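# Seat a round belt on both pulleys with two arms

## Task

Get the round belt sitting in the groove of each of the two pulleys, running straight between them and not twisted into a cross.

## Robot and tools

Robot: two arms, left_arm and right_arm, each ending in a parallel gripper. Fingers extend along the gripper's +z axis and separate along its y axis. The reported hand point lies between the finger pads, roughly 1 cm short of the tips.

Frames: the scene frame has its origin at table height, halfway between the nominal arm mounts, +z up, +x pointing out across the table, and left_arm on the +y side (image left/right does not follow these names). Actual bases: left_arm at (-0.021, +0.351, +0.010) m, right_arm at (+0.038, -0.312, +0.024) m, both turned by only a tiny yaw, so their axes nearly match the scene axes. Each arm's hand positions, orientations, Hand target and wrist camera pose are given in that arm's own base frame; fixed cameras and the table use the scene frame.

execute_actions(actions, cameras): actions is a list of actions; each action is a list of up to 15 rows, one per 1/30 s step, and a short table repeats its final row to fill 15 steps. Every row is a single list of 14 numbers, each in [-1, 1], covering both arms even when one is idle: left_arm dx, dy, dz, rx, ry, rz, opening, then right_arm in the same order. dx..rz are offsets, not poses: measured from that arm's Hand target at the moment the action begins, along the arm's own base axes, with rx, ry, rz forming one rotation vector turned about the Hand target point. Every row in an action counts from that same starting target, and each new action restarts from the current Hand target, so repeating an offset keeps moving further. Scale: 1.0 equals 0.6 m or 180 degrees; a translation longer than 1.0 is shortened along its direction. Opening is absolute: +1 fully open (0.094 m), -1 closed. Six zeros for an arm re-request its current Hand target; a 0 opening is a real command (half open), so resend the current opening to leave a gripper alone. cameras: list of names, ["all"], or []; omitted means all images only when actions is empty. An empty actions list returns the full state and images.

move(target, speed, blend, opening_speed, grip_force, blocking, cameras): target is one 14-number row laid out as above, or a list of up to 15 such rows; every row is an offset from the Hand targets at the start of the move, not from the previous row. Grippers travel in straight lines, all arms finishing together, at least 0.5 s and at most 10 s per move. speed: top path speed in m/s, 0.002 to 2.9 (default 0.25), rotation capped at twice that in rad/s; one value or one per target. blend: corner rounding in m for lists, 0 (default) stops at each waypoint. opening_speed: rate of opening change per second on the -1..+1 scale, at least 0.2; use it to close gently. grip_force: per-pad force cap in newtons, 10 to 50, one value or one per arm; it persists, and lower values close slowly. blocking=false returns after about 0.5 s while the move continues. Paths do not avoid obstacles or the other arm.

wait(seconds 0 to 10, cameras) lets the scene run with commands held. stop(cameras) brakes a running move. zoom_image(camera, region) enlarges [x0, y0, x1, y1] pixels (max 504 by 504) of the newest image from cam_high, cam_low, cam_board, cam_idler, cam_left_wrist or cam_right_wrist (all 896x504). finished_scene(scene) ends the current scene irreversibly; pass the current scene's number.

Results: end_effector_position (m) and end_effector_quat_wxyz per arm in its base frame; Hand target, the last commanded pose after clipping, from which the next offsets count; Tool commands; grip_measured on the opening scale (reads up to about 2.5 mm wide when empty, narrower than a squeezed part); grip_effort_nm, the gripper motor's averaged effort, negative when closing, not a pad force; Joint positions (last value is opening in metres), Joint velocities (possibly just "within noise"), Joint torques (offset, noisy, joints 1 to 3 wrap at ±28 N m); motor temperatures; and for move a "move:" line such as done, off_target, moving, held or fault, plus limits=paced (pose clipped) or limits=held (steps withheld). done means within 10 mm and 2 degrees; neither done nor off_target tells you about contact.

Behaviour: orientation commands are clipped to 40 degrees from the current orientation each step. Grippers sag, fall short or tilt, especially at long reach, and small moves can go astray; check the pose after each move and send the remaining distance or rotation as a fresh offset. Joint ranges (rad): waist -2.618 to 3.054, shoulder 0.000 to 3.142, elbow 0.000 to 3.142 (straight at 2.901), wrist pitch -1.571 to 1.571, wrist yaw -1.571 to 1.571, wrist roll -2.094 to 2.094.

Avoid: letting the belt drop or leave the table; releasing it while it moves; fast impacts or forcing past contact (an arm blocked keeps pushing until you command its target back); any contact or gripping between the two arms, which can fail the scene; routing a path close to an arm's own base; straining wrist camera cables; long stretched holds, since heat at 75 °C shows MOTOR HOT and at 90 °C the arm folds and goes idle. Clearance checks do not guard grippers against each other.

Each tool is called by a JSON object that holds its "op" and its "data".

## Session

{"op": "execute_actions", "data": {"actions": []}}

{"op": "zoom_image", "data": {"camera": "cam_idler", "region": [320, 120, 820, 320]}}

{"op": "zoom_image", "data": {"camera": "cam_board", "region": [200, 120, 660, 420]}}

Scene clock: 0.00 s.
left_arm: end_effector_position=(+0.3873, +0.0255, +0.0889) grip_measured=+1.000 grip_effort_nm=n/a end_effector_quat_wxyz=(+0.561, -0.074, +0.822, +0.063) | right_arm: end_effector_position=(+0.3780, -0.0286, +0.0693) grip_measured=+1.000 grip_effort_nm=n/a end_effector_quat_wxyz=(+0.544, +0.059, +0.830, -0.109)
Joint positions: left_arm=[-0.031 1.507 0.366 0.761 -0.217 -0.064 0.094] | right_arm=[0.063 1.564 0.331 0.819 0.306 0.005 0.094]
Joint velocities: within noise
Joint torques (N m): no reading
Motor temperatures (°C): left_arm=[27 29 28 30 25 25 27] | right_arm=[26 30 28 28 24 27 26]
Heat: left arm: 30 °C; right arm: 30 °C.
Hand target: left_arm +0.3922, +0.0254, +0.1005; +0.576, -0.076, +0.811, +0.061 | right_arm +0.3810, -0.0284, +0.0751; +0.551, +0.060, +0.825, -0.108
Tool commands: left_gripper/opening=+1.0 right_gripper/opening=+1.0
camera_calibration:
cam_left_wrist: T_world_to_cam=[[0.195576, -0.980444, -0.0218814, -0.0499233], [-0.699828, -0.1239, -0.703484, 0.377665], [0.687016, 0.152898, -0.710374, -0.120427], [0, 0, 0, 1]] pos_world=[0.3568, 0.0162587, 0.17904]
cam_right_wrist: T_world_to_cam=[[-0.218941, -0.968424, 0.119245, 0.0488688], [-0.737148, 0.0840959, -0.670477, 0.366376], [0.639279, -0.234696, -0.732284, -0.106694], [0, 0, 0, 1]] pos_world=[0.34898, -0.00852568, 0.16169]

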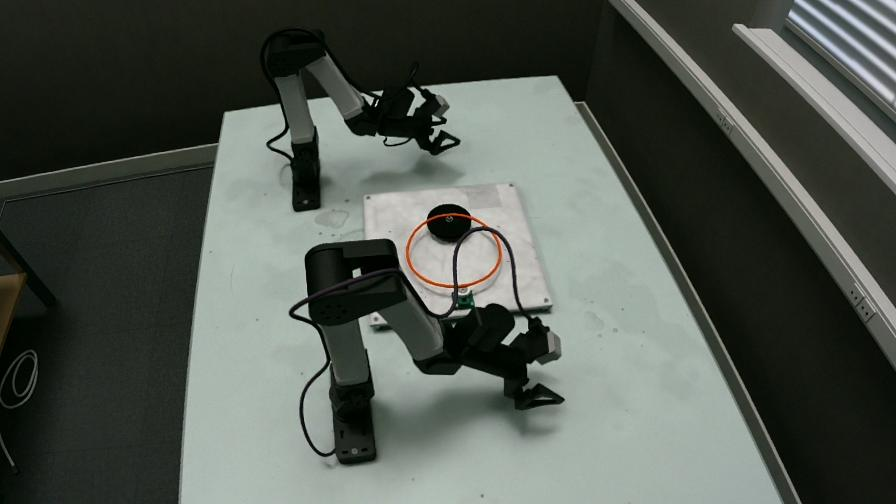

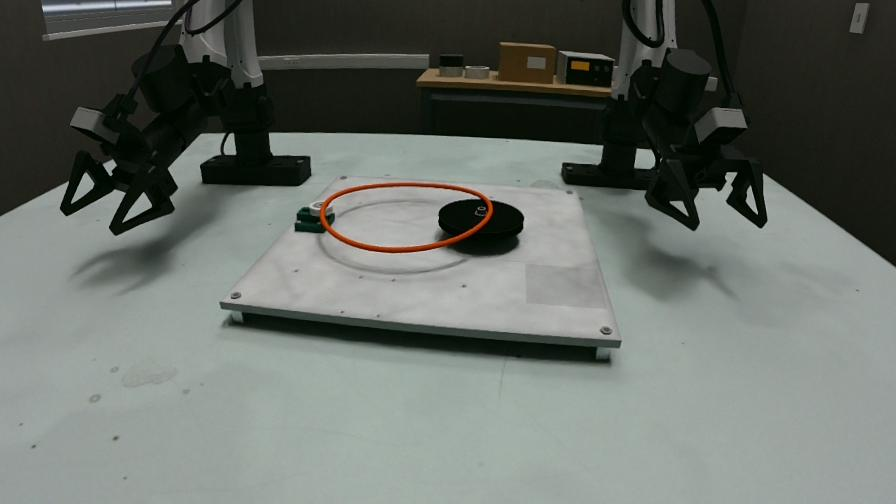

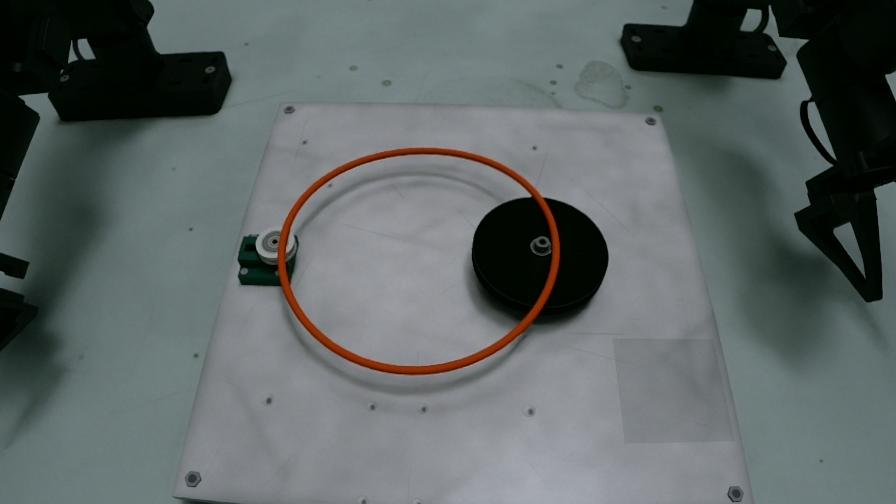

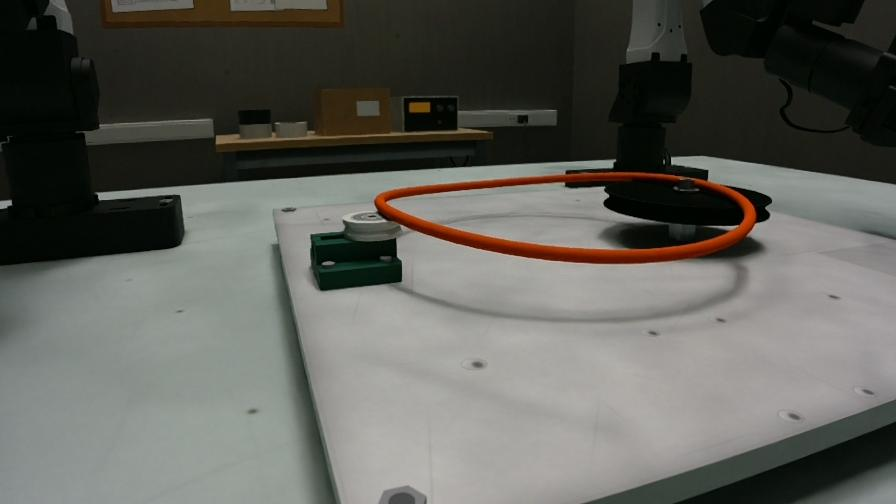

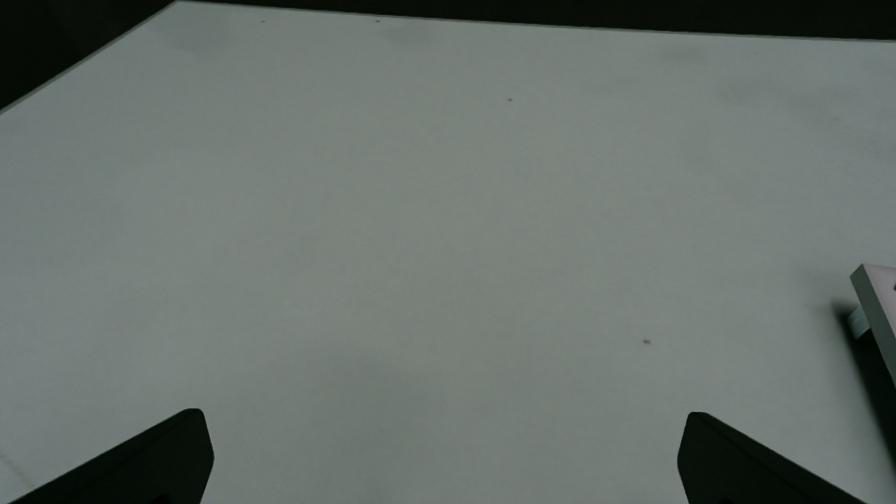

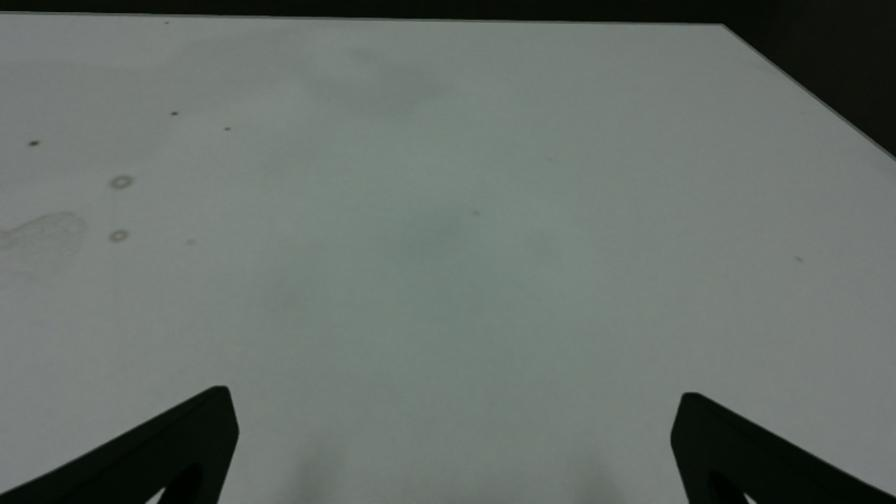

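Scaled by 1.008 from the camera's 896x504 image, which has a finer 1280x720 frame.

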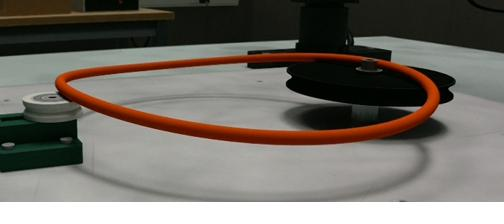

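Scaled by 1.096 from the camera's 896x504 image, which has a finer 1280x720 frame.

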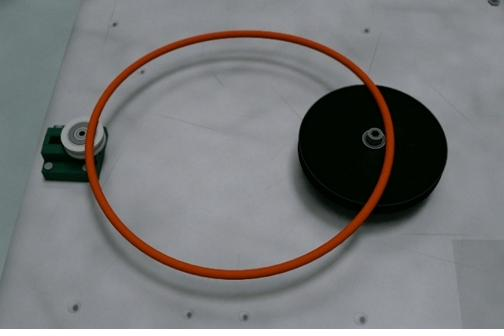

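{"op": "move", "data": {"target": [[0,0,0.16,0,0,0,-0.3,0,0,0.19,0,0,0,-0.3],[-0.119,-0.4595,0.165,-0.031,0.281,-0.056,-0.3,-0.2135,0.408,0.191,0.063,0.262,0.051,-0.3]], "cameras": ["cam_left_wrist","cam_right_wrist"]}}

Scene clock: 5.77 s.
left_arm: end_effector_position=(+0.3186, -0.2441, +0.1908) grip_measured=-0.298 grip_effort_nm=-0.10 end_effector_quat_wxyz=(+0.168, +0.007, +0.986, +0.015) | right_arm: end_effector_position=(+0.2527, +0.2112, +0.1858) grip_measured=-0.299 grip_effort_nm=-0.06 end_effector_quat_wxyz=(+0.178, -0.003, +0.984, -0.008)
Joint positions: left_arm=[-0.761 1.874 1.88 -1.346 -0.25 -0.718 0.033] | right_arm=[0.84 1.577 1.509 -1.27 0.275 0.802 0.033]
Joint torques (N m): left_arm=[-0.2 -7.42 9.25 0.65 -0.02 -0.09] | right_arm=[0.03 -4.49 8.4 0.57 0.12 0.17]
Heat: left arm: 32 °C; right arm: 31 °C.
Hand target: left_arm +0.3208, -0.2504, +0.1995; +0.174, +0.000, +0.985, +0.000 | right_arm +0.2528, +0.2165, +0.1897; +0.174, +0.000, +0.985, +0.000
Off the commanded pose: left_arm 0.011 m, 2 deg | right_arm 0.006 m, 1 deg.
move: off_target (left_arm)
camera_calibration:
cam_left_wrist: T_world_to_cam=[[-0.00878848, -0.999381, -0.0340598, -0.235712], [-0.996622, 0.0059729, 0.0819028, 0.344337], [-0.0816487, 0.0346645, -0.996058, 0.310932], [0, 0, 0, 1]] pos_world=[0.36649, -0.248401, 0.273476]
cam_right_wrist: T_world_to_cam=[[0.00249491, -0.999788, 0.0204229, 0.208689], [-0.997262, -0.000978157, 0.0739427, 0.277249], [-0.0739071, -0.0205515, -0.997053, 0.299228], [0, 0, 0, 1]] pos_world=[0.298084, 0.215065, 0.273584]
Images, in order (width x height): cam_left_wrist 896x504, cam_right_wrist 896x504.

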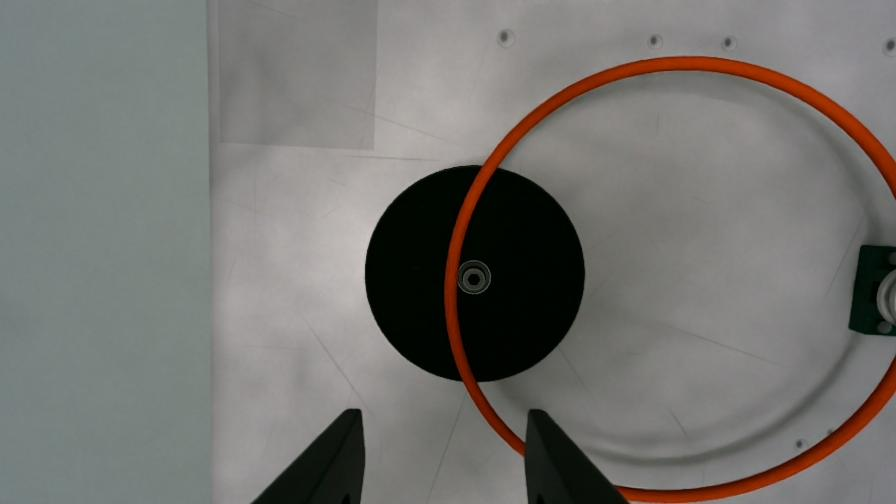

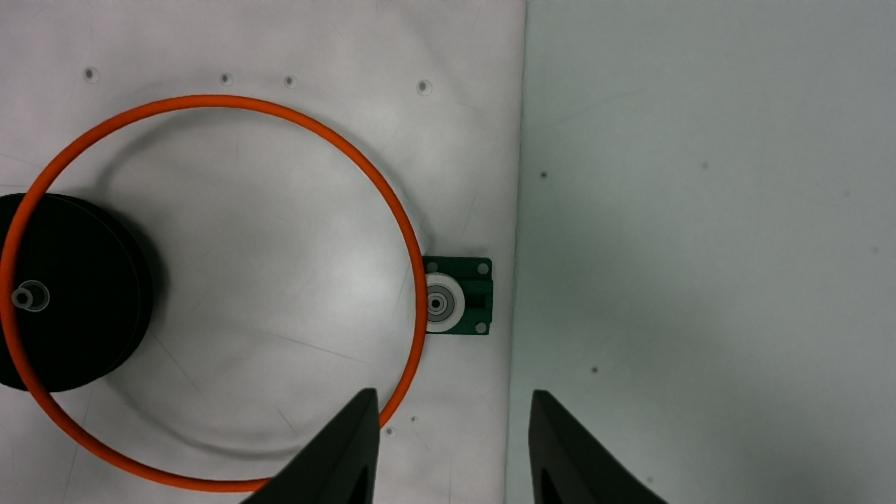

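{"op": "move", "data": {"target": [[0.057,0.0173,-0.17,0,0,-0.045,-0.6,0.0762,0.0233,-0.17,0,0,0.083,-0.5],[0.057,0.0173,-0.205,0,0,-0.045,-0.6,0.0762,0.0233,-0.21,0,0,0.083,-0.5]], "cameras": ["cam_idler","cam_low","cam_left_wrist","cam_right_wrist"], "speed": [0.12,0.05]}}

{"op": "zoom_image", "data": {"camera": "cam_idler", "region": [320, 100, 800, 300]}}

Scene clock: 10.53 s.
left_arm: end_effector_position=(+0.3522, -0.2395, +0.0793) grip_measured=-0.598 grip_effort_nm=-0.10 end_effector_quat_wxyz=(+0.172, +0.067, +0.983, -0.006) | right_arm: end_effector_position=(+0.2978, +0.2288, +0.0694) grip_measured=-0.498 grip_effort_nm=-0.06 end_effector_quat_wxyz=(+0.177, -0.126, +0.976, +0.017)
Joint positions: left_arm=[-0.672 1.903 1.467 -0.84 -0.183 -0.509 0.019] | right_arm=[0.735 1.711 1.181 -0.726 0.172 0.451 0.024]
Joint torques (N m): left_arm=[0.83 -8.05 5.46 1.02 0.04 0.24] | right_arm=[-0.61 -5.61 5.49 1.18 0.05 0.05]
Heat: left arm: 32 °C; right arm: 31 °C.
Hand target: left_arm +0.3550, -0.2399, +0.0765; +0.174, +0.069, +0.982, -0.012 | right_arm +0.2986, +0.2303, +0.0637; +0.173, -0.128, +0.976, +0.022
Off the commanded pose: left_arm 0.004 m, 1 deg | right_arm 0.006 m, 1 deg.
move: done
camera_calibration:
cam_left_wrist: T_world_to_cam=[[-0.132889, -0.991037, -0.0136322, -0.190653], [-0.988502, 0.131523, 0.0746022, 0.414698], [-0.0721406, 0.0233892, -0.99712, 0.196485], [0, 0, 0, 1]] pos_world=[0.398769, -0.248082, 0.162383]
cam_right_wrist: T_world_to_cam=[[0.25105, -0.967863, 0.0146862, 0.147604], [-0.965511, -0.249301, 0.0750823, 0.378111], [-0.0690081, -0.0330291, -0.997069, 0.188298], [0, 0, 0, 1]] pos_world=[0.341008, 0.243343, 0.157189]
Images, in order (width x height): cam_low 896x504, cam_idler 896x504, cam_left_wrist 896x504, cam_right_wrist 896x504.

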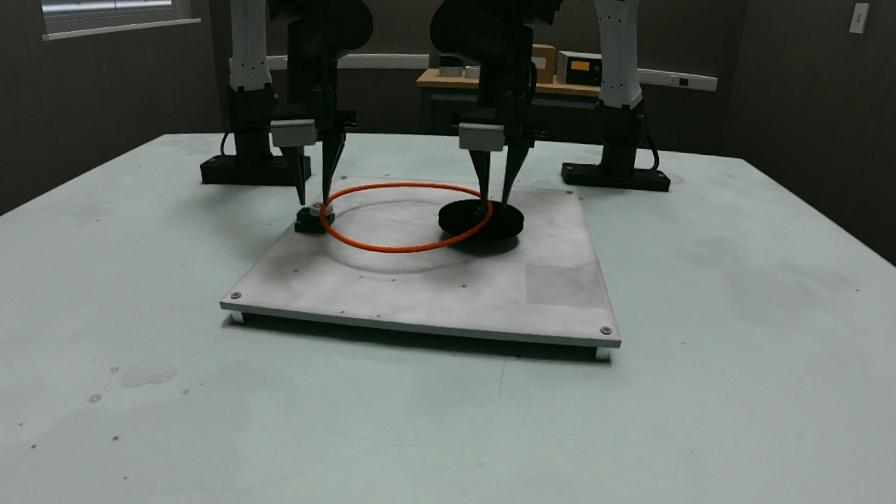

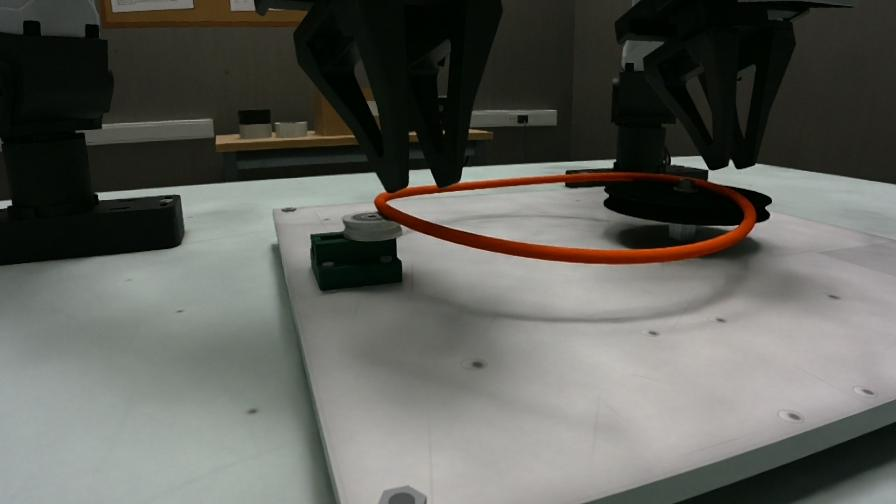

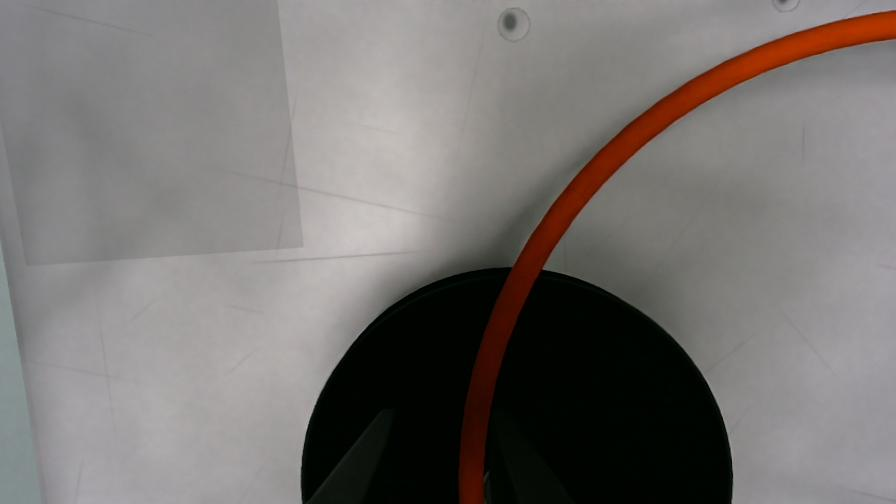

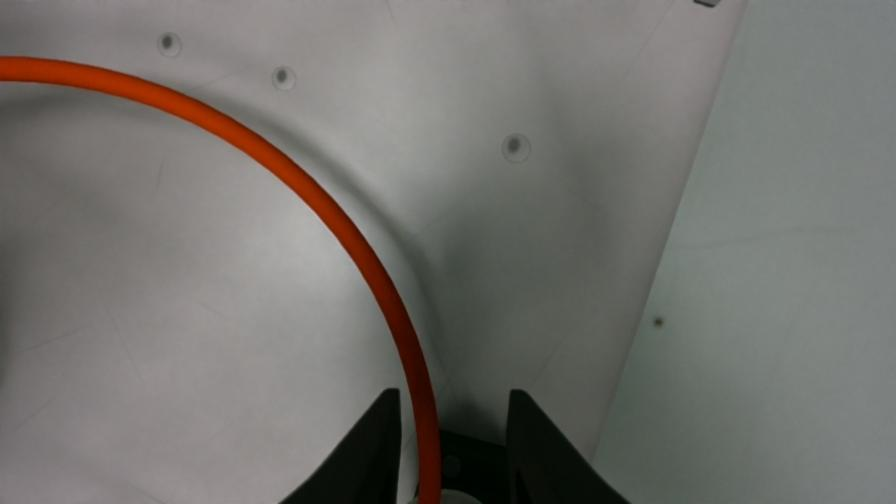

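Scaled by 1.050 from the camera's 896x504 image, which has a finer 1280x720 frame.

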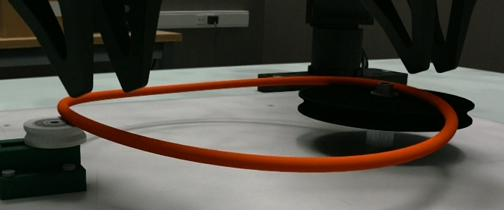

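{"op": "move", "data": {"target": [[-0.001,-0.0115,0,0,0,0,-0.6,-0.0033,0.0137,0,0,0,0,-0.5],[-0.001,-0.0115,-0.0283,0,0,0,-0.6,-0.0033,0.0137,-0.0387,0,0,0,-0.5]], "cameras": ["cam_idler","cam_low","cam_left_wrist","cam_right_wrist"], "speed": 0.05}}

{"op": "zoom_image", "data": {"camera": "cam_idler", "region": [320, 120, 520, 270]}}

{"op": "zoom_image", "data": {"camera": "cam_low", "region": [420, 150, 540, 260]}}

Scene clock: 13.67 s.
left_arm: end_effector_position=(+0.3557, -0.2424, +0.0641) grip_measured=-0.598 grip_effort_nm=-0.10 end_effector_quat_wxyz=(+0.173, +0.066, +0.983, -0.007) | right_arm: end_effector_position=(+0.2978, +0.2348, +0.0458) grip_measured=-0.498 grip_effort_nm=-0.06 end_effector_quat_wxyz=(+0.175, -0.129, +0.976, +0.017)
Joint positions: left_arm=[-0.672 1.931 1.442 -0.785 -0.183 -0.509 0.019] | right_arm=[0.746 1.757 1.138 -0.642 0.172 0.457 0.024]
Joint torques (N m): left_arm=[-0.65 -8.01 5.15 1.06 -0.01 0.07] | right_arm=[0.29 -6.12 5.18 1.14 0.1 0.24]
Heat: left arm: 32 °C; right arm: 31 °C.
Hand target: left_arm +0.3544, -0.2469, +0.0596; +0.174, +0.069, +0.982, -0.012 | right_arm +0.2967, +0.2386, +0.0405; +0.173, -0.128, +0.976, +0.022
Off the commanded pose: left_arm 0.007 m, 1 deg | right_arm 0.007 m, 1 deg.
move: done
camera_calibration:
cam_left_wrist: T_world_to_cam=[[-0.133, -0.991045, -0.0118715, -0.193302], [-0.988617, 0.131805, 0.0725543, 0.419963], [-0.0703398, 0.0213861, -0.997294, 0.180538], [0, 0, 0, 1]] pos_world=[0.402172, -0.250785, 0.147284]
cam_right_wrist: T_world_to_cam=[[0.257367, -0.9662, 0.0148408, 0.15151], [-0.963584, -0.255457, 0.0790402, 0.382038], [-0.0725774, -0.0346427, -0.996761, 0.166371], [0, 0, 0, 1]] pos_world=[0.341207, 0.249747, 0.133387]
Images, in order (width x height): cam_low 896x504, cam_idler 896x504, cam_left_wrist 896x504, cam_right_wrist 896x504.

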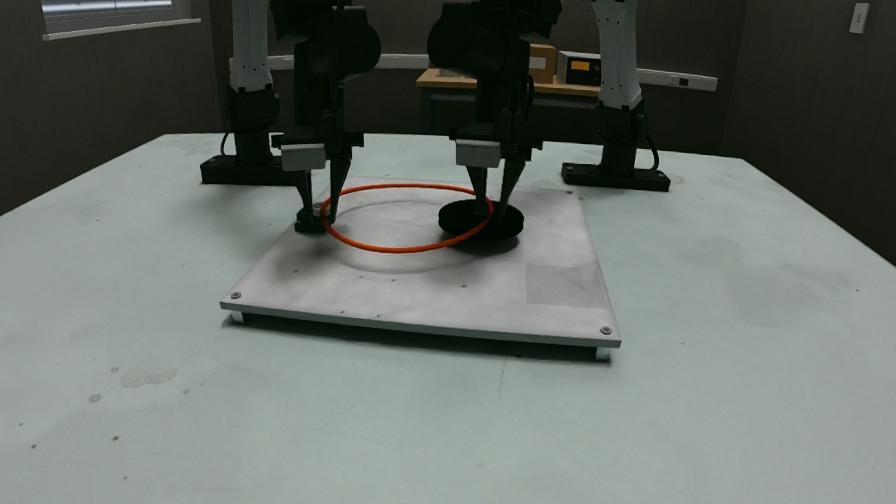

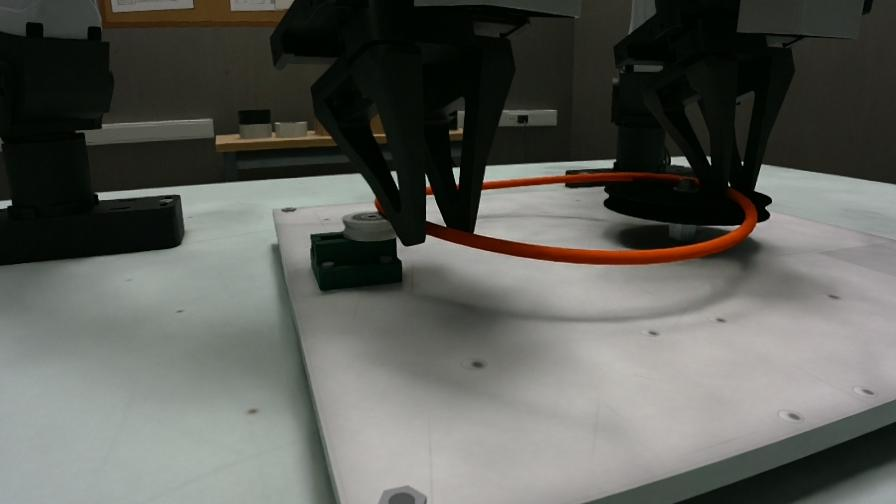

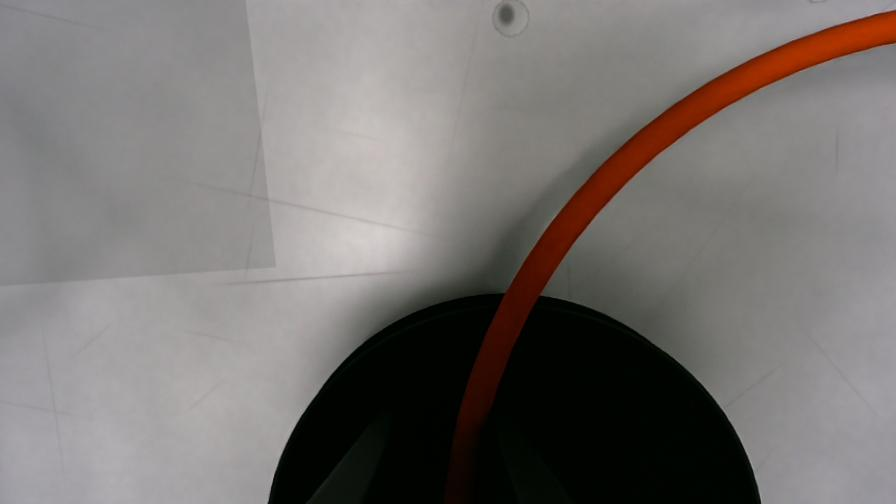

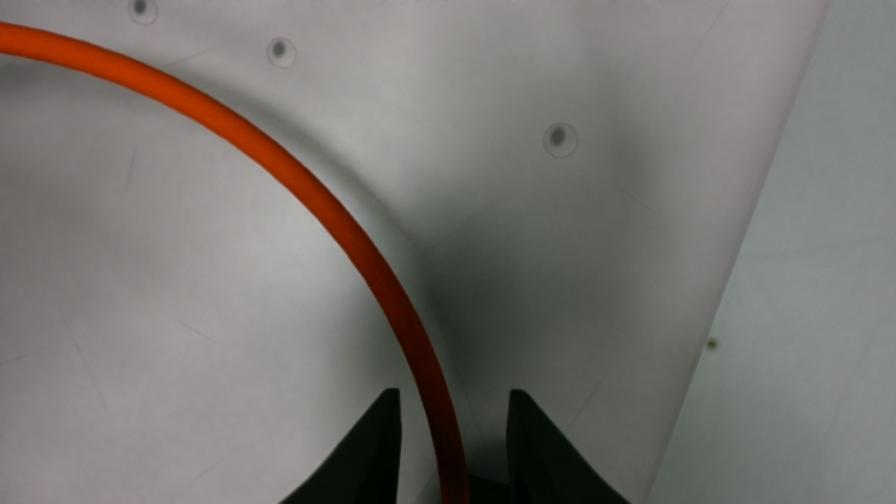

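Scaled by 2.520 from the camera's 896x504 image, which has a finer 1280x720 frame.

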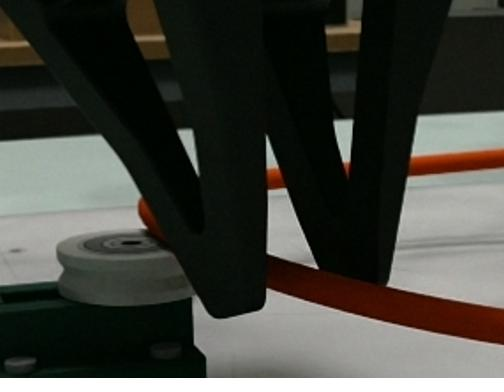

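Scaled by 4.200 from the camera's 896x504 image, which has a finer 1280x720 frame.

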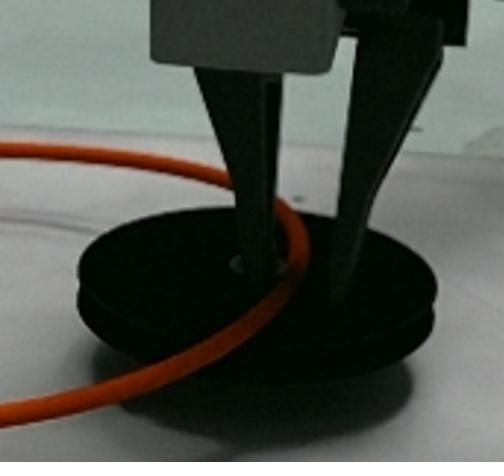

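{"op": "move", "data": {"target": [[0,0,0,0,0,0,-0.6,0,0,-0.006,0,0,0,-0.5],[0,0,0,0,0,0,-0.95,0,0,-0.006,0,0,0,-0.95]], "cameras": ["cam_idler","cam_left_wrist","cam_right_wrist"], "speed": 0.05, "opening_speed": 0.3}}

Scene clock: 16.73 s.
left_arm: end_effector_position=(+0.3565, -0.2437, +0.0646) grip_measured=-0.909 grip_effort_nm=-1.01 end_effector_quat_wxyz=(+0.175, +0.067, +0.982, -0.009) | right_arm: end_effector_position=(+0.2992, +0.2361, +0.0449) grip_measured=-0.900 grip_effort_nm=-0.98 end_effector_quat_wxyz=(+0.179, -0.128, +0.975, +0.020)
Joint positions: left_arm=[-0.672 1.931 1.442 -0.779 -0.181 -0.509 0.004] | right_arm=[0.746 1.757 1.13 -0.623 0.172 0.457 0.005]
Joint torques (N m): left_arm=[-0.54 -8.01 5.16 1 -0.03 0.07] | right_arm=[0.09 -5.45 5.08 1.17 0.09 0.18]
Heat: left arm: 33 °C; right arm: 32 °C.
Hand target: left_arm +0.3545, -0.2468, +0.0597; +0.174, +0.069, +0.982, -0.012 | right_arm +0.2967, +0.2385, +0.0369; +0.173, -0.128, +0.976, +0.022
Off the commanded pose: left_arm 0.006 m, 0 deg | right_arm 0.009 m, 1 deg.
move: done
camera_calibration:
cam_left_wrist: T_world_to_cam=[[-0.133994, -0.990951, -0.00787436, -0.194406], [-0.988773, 0.13316, 0.0677994, 0.421554], [-0.0661373, 0.0168706, -0.997668, 0.178515], [0, 0, 0, 1]] pos_world=[0.402578, -0.251793, 0.147987]
cam_right_wrist: T_world_to_cam=[[0.257304, -0.966284, 0.00951322, 0.15273], [-0.964191, -0.256067, 0.0690312, 0.3847], [-0.0642677, -0.0269345, -0.997569, 0.161299], [0, 0, 0, 1]] pos_world=[0.341993, 0.250434, 0.132898]
Images, in order (width x height): cam_idler 896x504, cam_left_wrist 896x504, cam_right_wrist 896x504.

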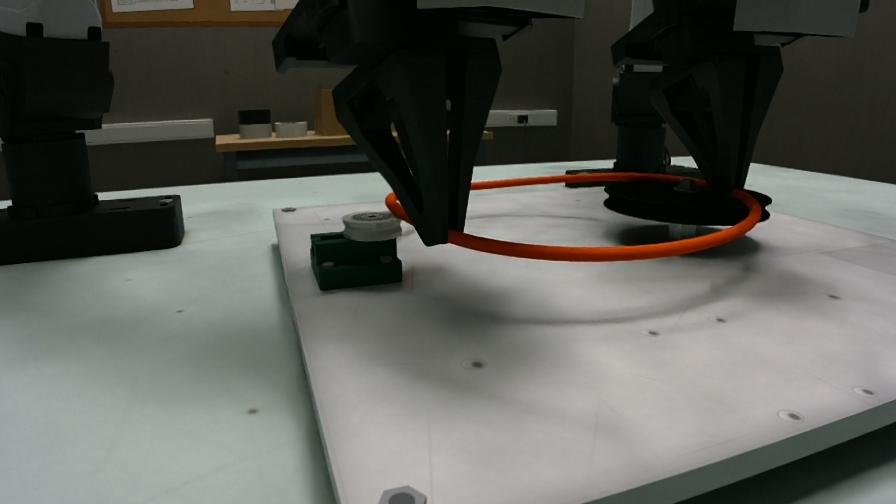

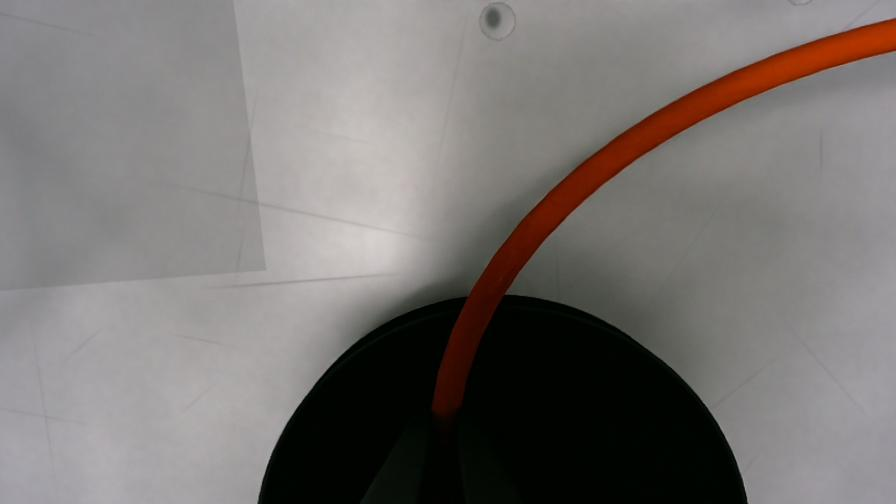

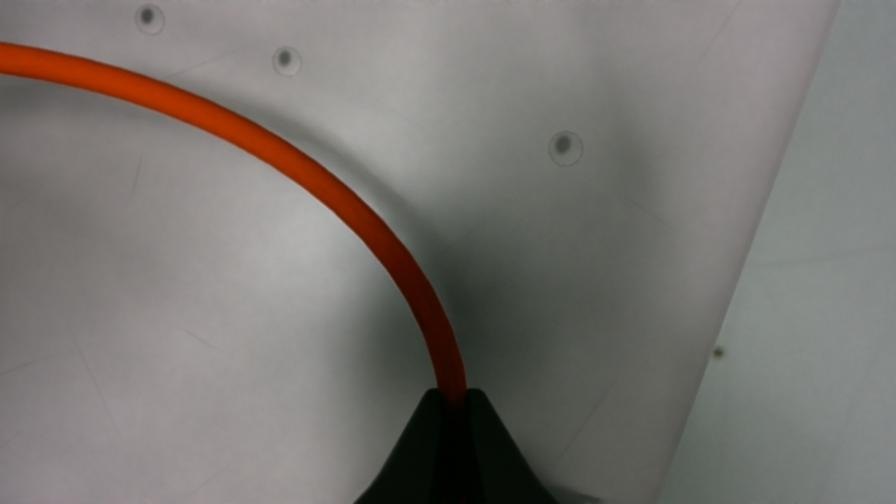

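{"op": "move", "data": {"target": [[0,0,0.075,0,0,0,-1,0,0,0.097,0,0,0,-1],[0.003,0.098,0.075,0,0,0,-1,0,0.093,0.097,0,0,0,-1],[0.003,0.098,-0.018,0,0,0,-1,0,0.093,0.022,0,0,0,-1]], "cameras": ["cam_idler","cam_board","cam_left_wrist","cam_low"], "speed": 0.1, "blend": [0.01,0.01,0]}}

{"op": "zoom_image", "data": {"camera": "cam_idler", "region": [580, 100, 880, 280]}}

{"op": "zoom_image", "data": {"camera": "cam_board", "region": [300, 120, 700, 400]}}

Scene clock: 20.23 s.
left_arm: end_effector_position=(+0.3537, -0.1893, +0.0512) grip_measured=-0.910 grip_effort_nm=-1.01 end_effector_quat_wxyz=(+0.170, +0.068, +0.983, -0.010) | right_arm: end_effector_position=(+0.2939, +0.2952, +0.0547) grip_measured=-0.901 grip_effort_nm=-1.01 end_effector_quat_wxyz=(+0.166, -0.134, +0.977, +0.029)
Joint positions: left_arm=[-0.552 1.825 1.247 -0.679 -0.14 -0.392 0.004] | right_arm=[0.86 1.894 1.355 -0.74 0.174 0.562 0.005]
Joint torques (N m): left_arm=[0.87 -7.39 5.29 1.05 0 0.23] | right_arm=[-0.01 -7.08 5.41 1.06 0.43 0.23]
Motor temperatures (°C): left_arm=[27 34 30 32 25 25 28] | right_arm=[26 32 31 29 24 27 26]
Heat: left arm: 34 °C; right arm: 32 °C.
Hand target: left_arm +0.3562, -0.1881, +0.0488; +0.174, +0.069, +0.982, -0.012 | right_arm +0.2967, +0.2944, +0.0502; +0.173, -0.128, +0.976, +0.022
Off the commanded pose: left_arm 0.004 m, 1 deg | right_arm 0.005 m, 1 deg.
move: done
camera_calibration:
cam_left_wrist: T_world_to_cam=[[-0.135938, -0.990689, -0.00747951, -0.140212], [-0.987855, 0.134968, 0.076985, 0.411924], [-0.0752587, 0.0178539, -0.997004, 0.167446], [0, 0, 0, 1]] pos_world=[0.400463, -0.197492, 0.134184]
Images, in order (width x height): cam_low 896x504, cam_board 896x504, cam_idler 896x504, cam_left_wrist 896x504.

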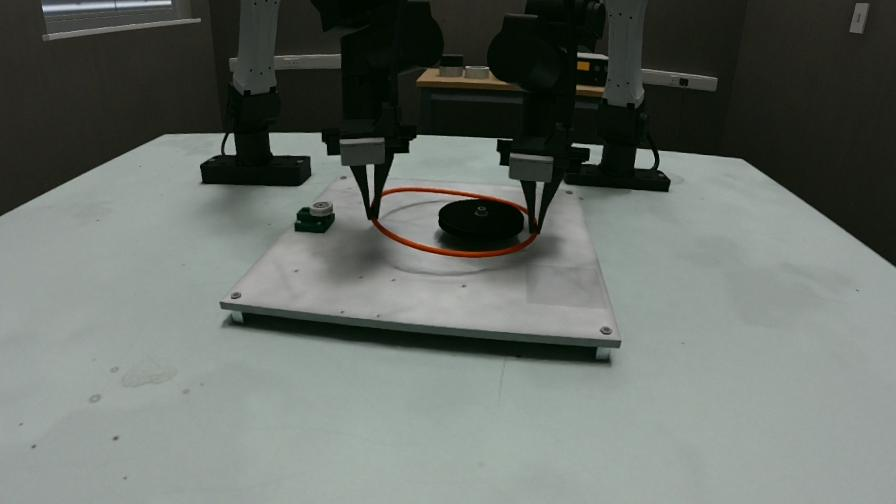

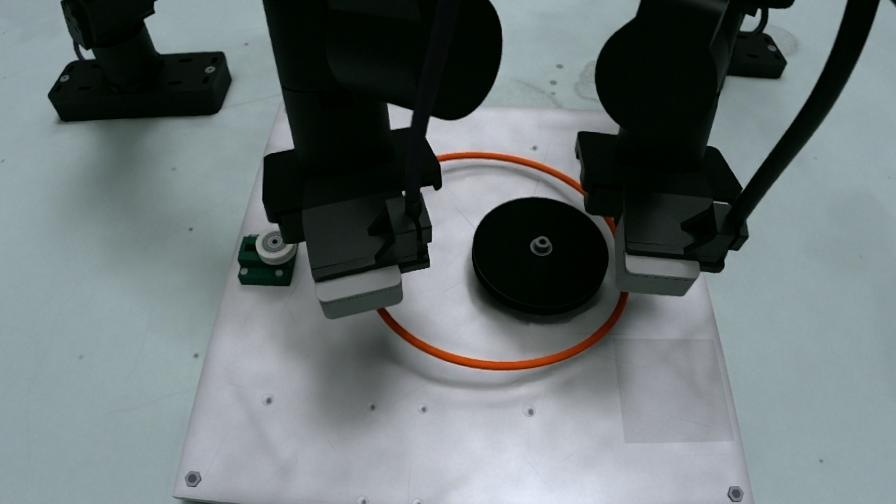

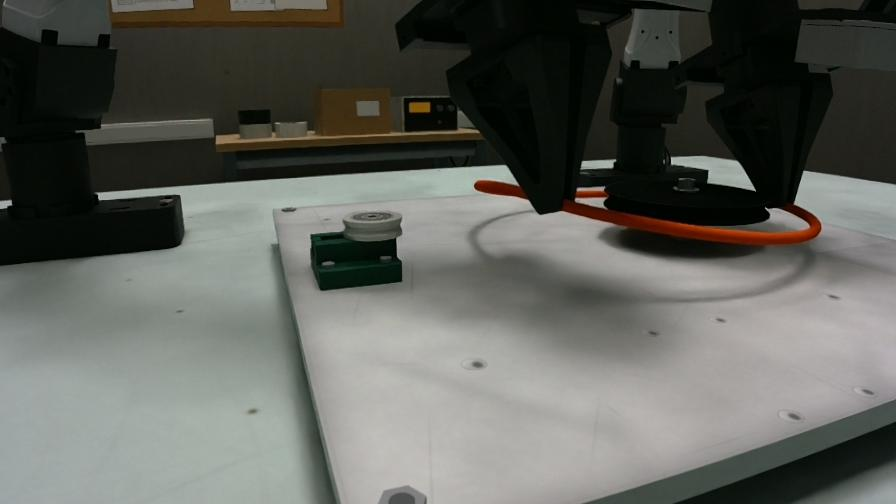

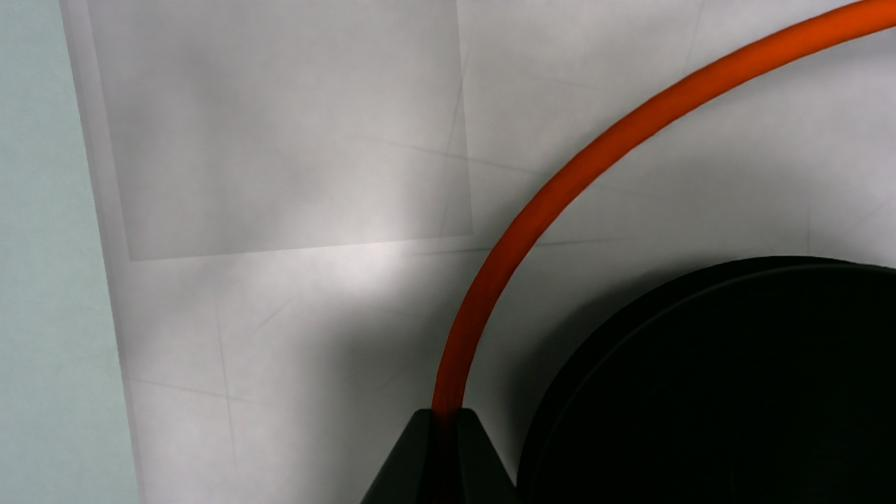

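Scaled by 1.680 from the camera's 896x504 image, which has a finer 1280x720 frame.

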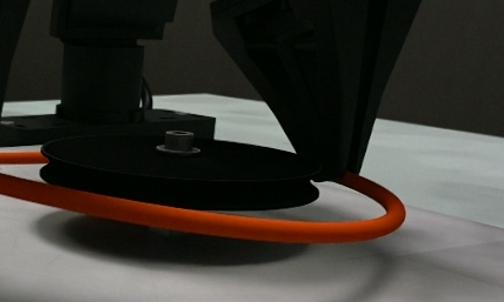

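Scaled by 1.260 from the camera's 896x504 image, which has a finer 1280x720 frame.

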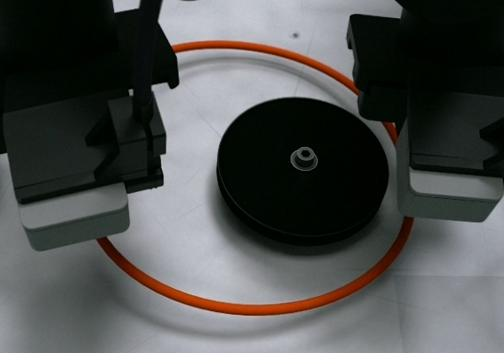

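{"op": "move", "data": {"target": [[0.01,0,0.005,0,0,-0.03,-1,0,-0.02,0.063,0,0,0.03,-1],[0.04,-0.028,0.007,0,0,-0.16,-1,-0.028,-0.18,0.063,0,0,0.17,-1],[0.04,-0.025,0.003,0,0,-0.16,-1,-0.031,-0.225,0.063,0,0,0.17,-1]], "cameras": ["cam_idler","cam_board","cam_left_wrist","cam_right_wrist"], "speed": 0.08, "blend": [0.01,0.01,0]}}

{"op": "zoom_image", "data": {"camera": "cam_idler", "region": [580, 100, 880, 280]}}

Scene clock: 25.90 s.
left_arm: end_effector_position=(+0.3831, -0.2235, +0.0598) grip_measured=-0.910 grip_effort_nm=-1.01 end_effector_quat_wxyz=(+0.196, +0.326, +0.922, -0.077) | right_arm: end_effector_position=(+0.2795, +0.2078, +0.0942) grip_measured=-0.901 grip_effort_nm=-1.01 end_effector_quat_wxyz=(+0.187, -0.407, +0.883, +0.142)
Joint positions: left_arm=[-0.492 1.893 1.339 -0.602 0.091 0.168 0.004] | right_arm=[0.517 1.511 1.031 -0.682 -0.246 -0.295 0.005]
Joint torques (N m): left_arm=[2.52 -7.08 7.17 0.38 -0.22 0.08] | right_arm=[-4.6 -8.55 4.92 0.1 1.25 -0.08]
Heat: left arm: 34 °C; right arm: 33 °C.
Hand target: left_arm +0.3803, -0.2030, +0.0506; +0.165, +0.311, +0.934, -0.055 | right_arm +0.2780, +0.1594, +0.0879; +0.161, -0.381, +0.908, +0.067
Off the commanded pose: left_arm 0.023 m, 5 deg | right_arm 0.049 m, 10 deg.
move: off_target (left_arm, right_arm)
camera_calibration:
cam_left_wrist: T_world_to_cam=[[-0.630239, -0.776315, 0.0116181, 0.0661453], [-0.776391, 0.630236, -0.00431301, 0.479496], [-0.00397389, -0.0117384, -0.999923, 0.145038], [0, 0, 0, 1]] pos_world=[0.41454, -0.249144, 0.146326]
cam_right_wrist: T_world_to_cam=[[0.771208, -0.629334, -0.0957955, -0.0737953], [-0.634268, -0.772476, -0.0313824, 0.37955], [-0.0542498, 0.0849623, -0.994906, 0.182123], [0, 0, 0, 1]] pos_world=[0.307528, 0.231278, 0.186037]
Images, in order (width x height): cam_board 896x504, cam_idler 896x504, cam_left_wrist 896x504, cam_right_wrist 896x504.

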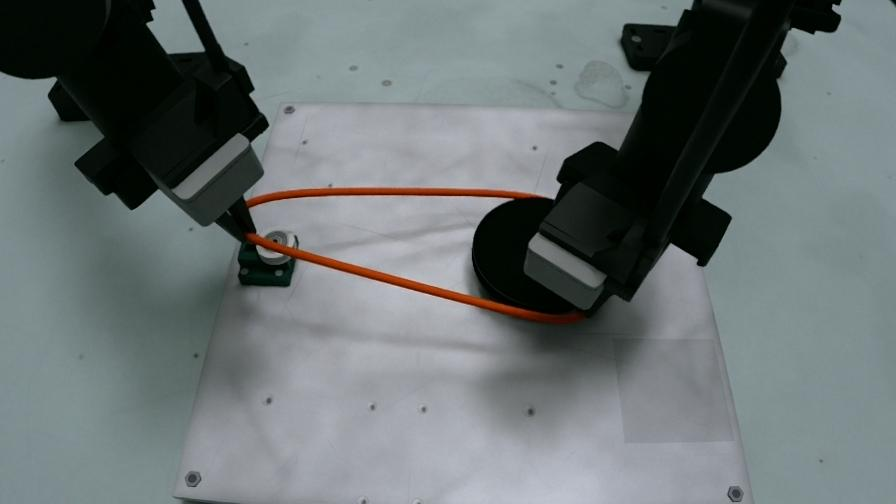

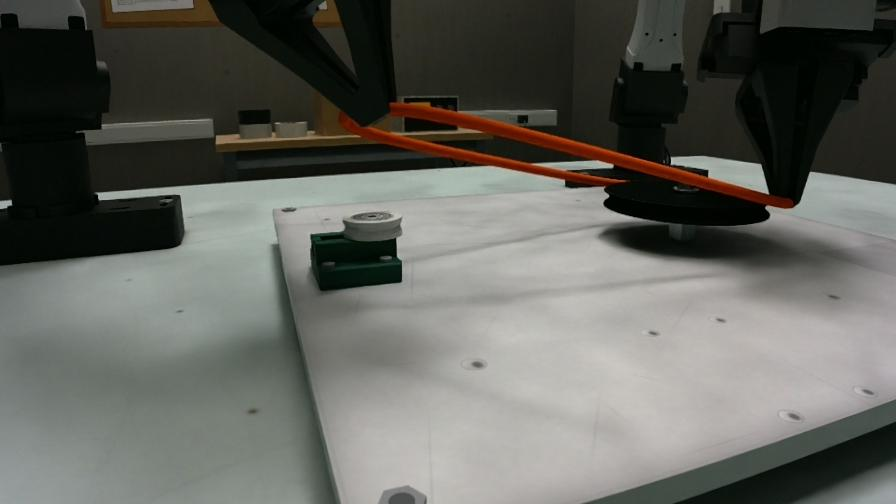

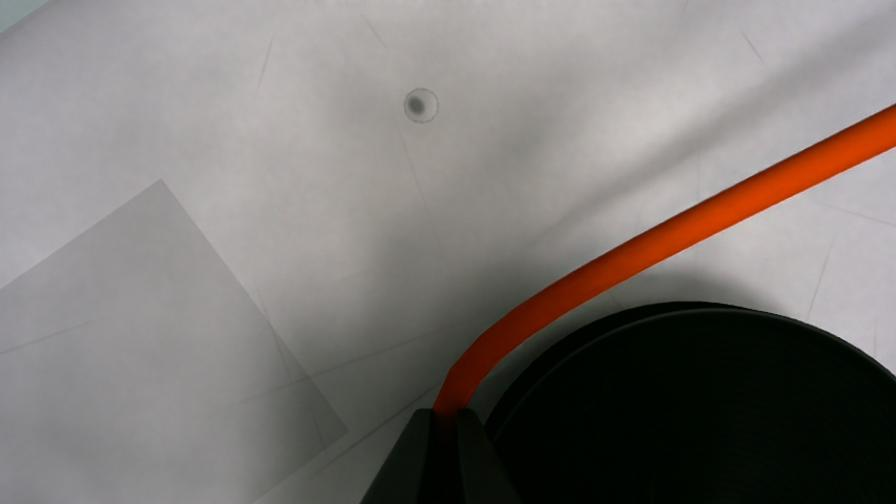

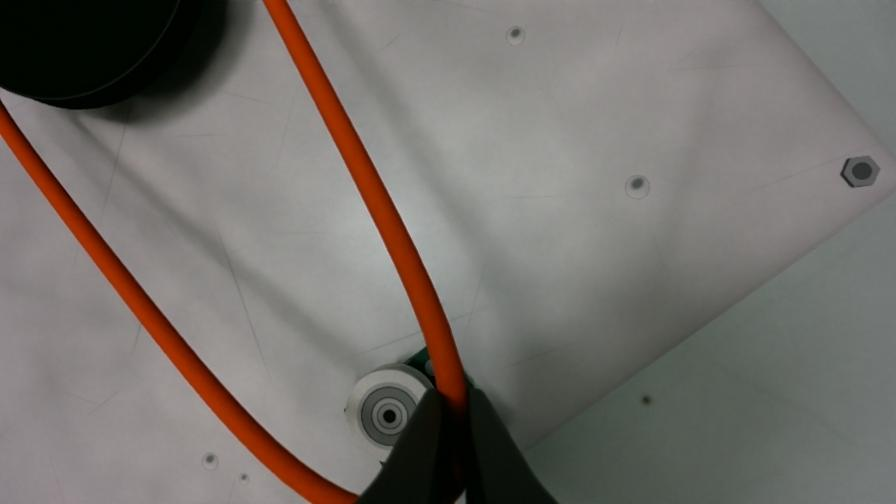

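Scaled by 1.680 from the camera's 896x504 image, which has a finer 1280x720 frame.

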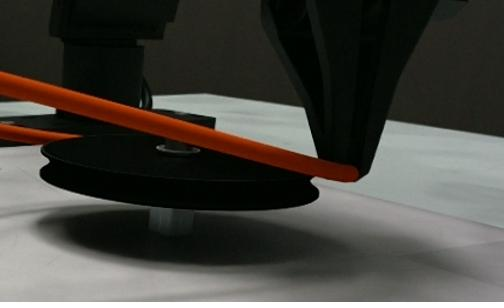

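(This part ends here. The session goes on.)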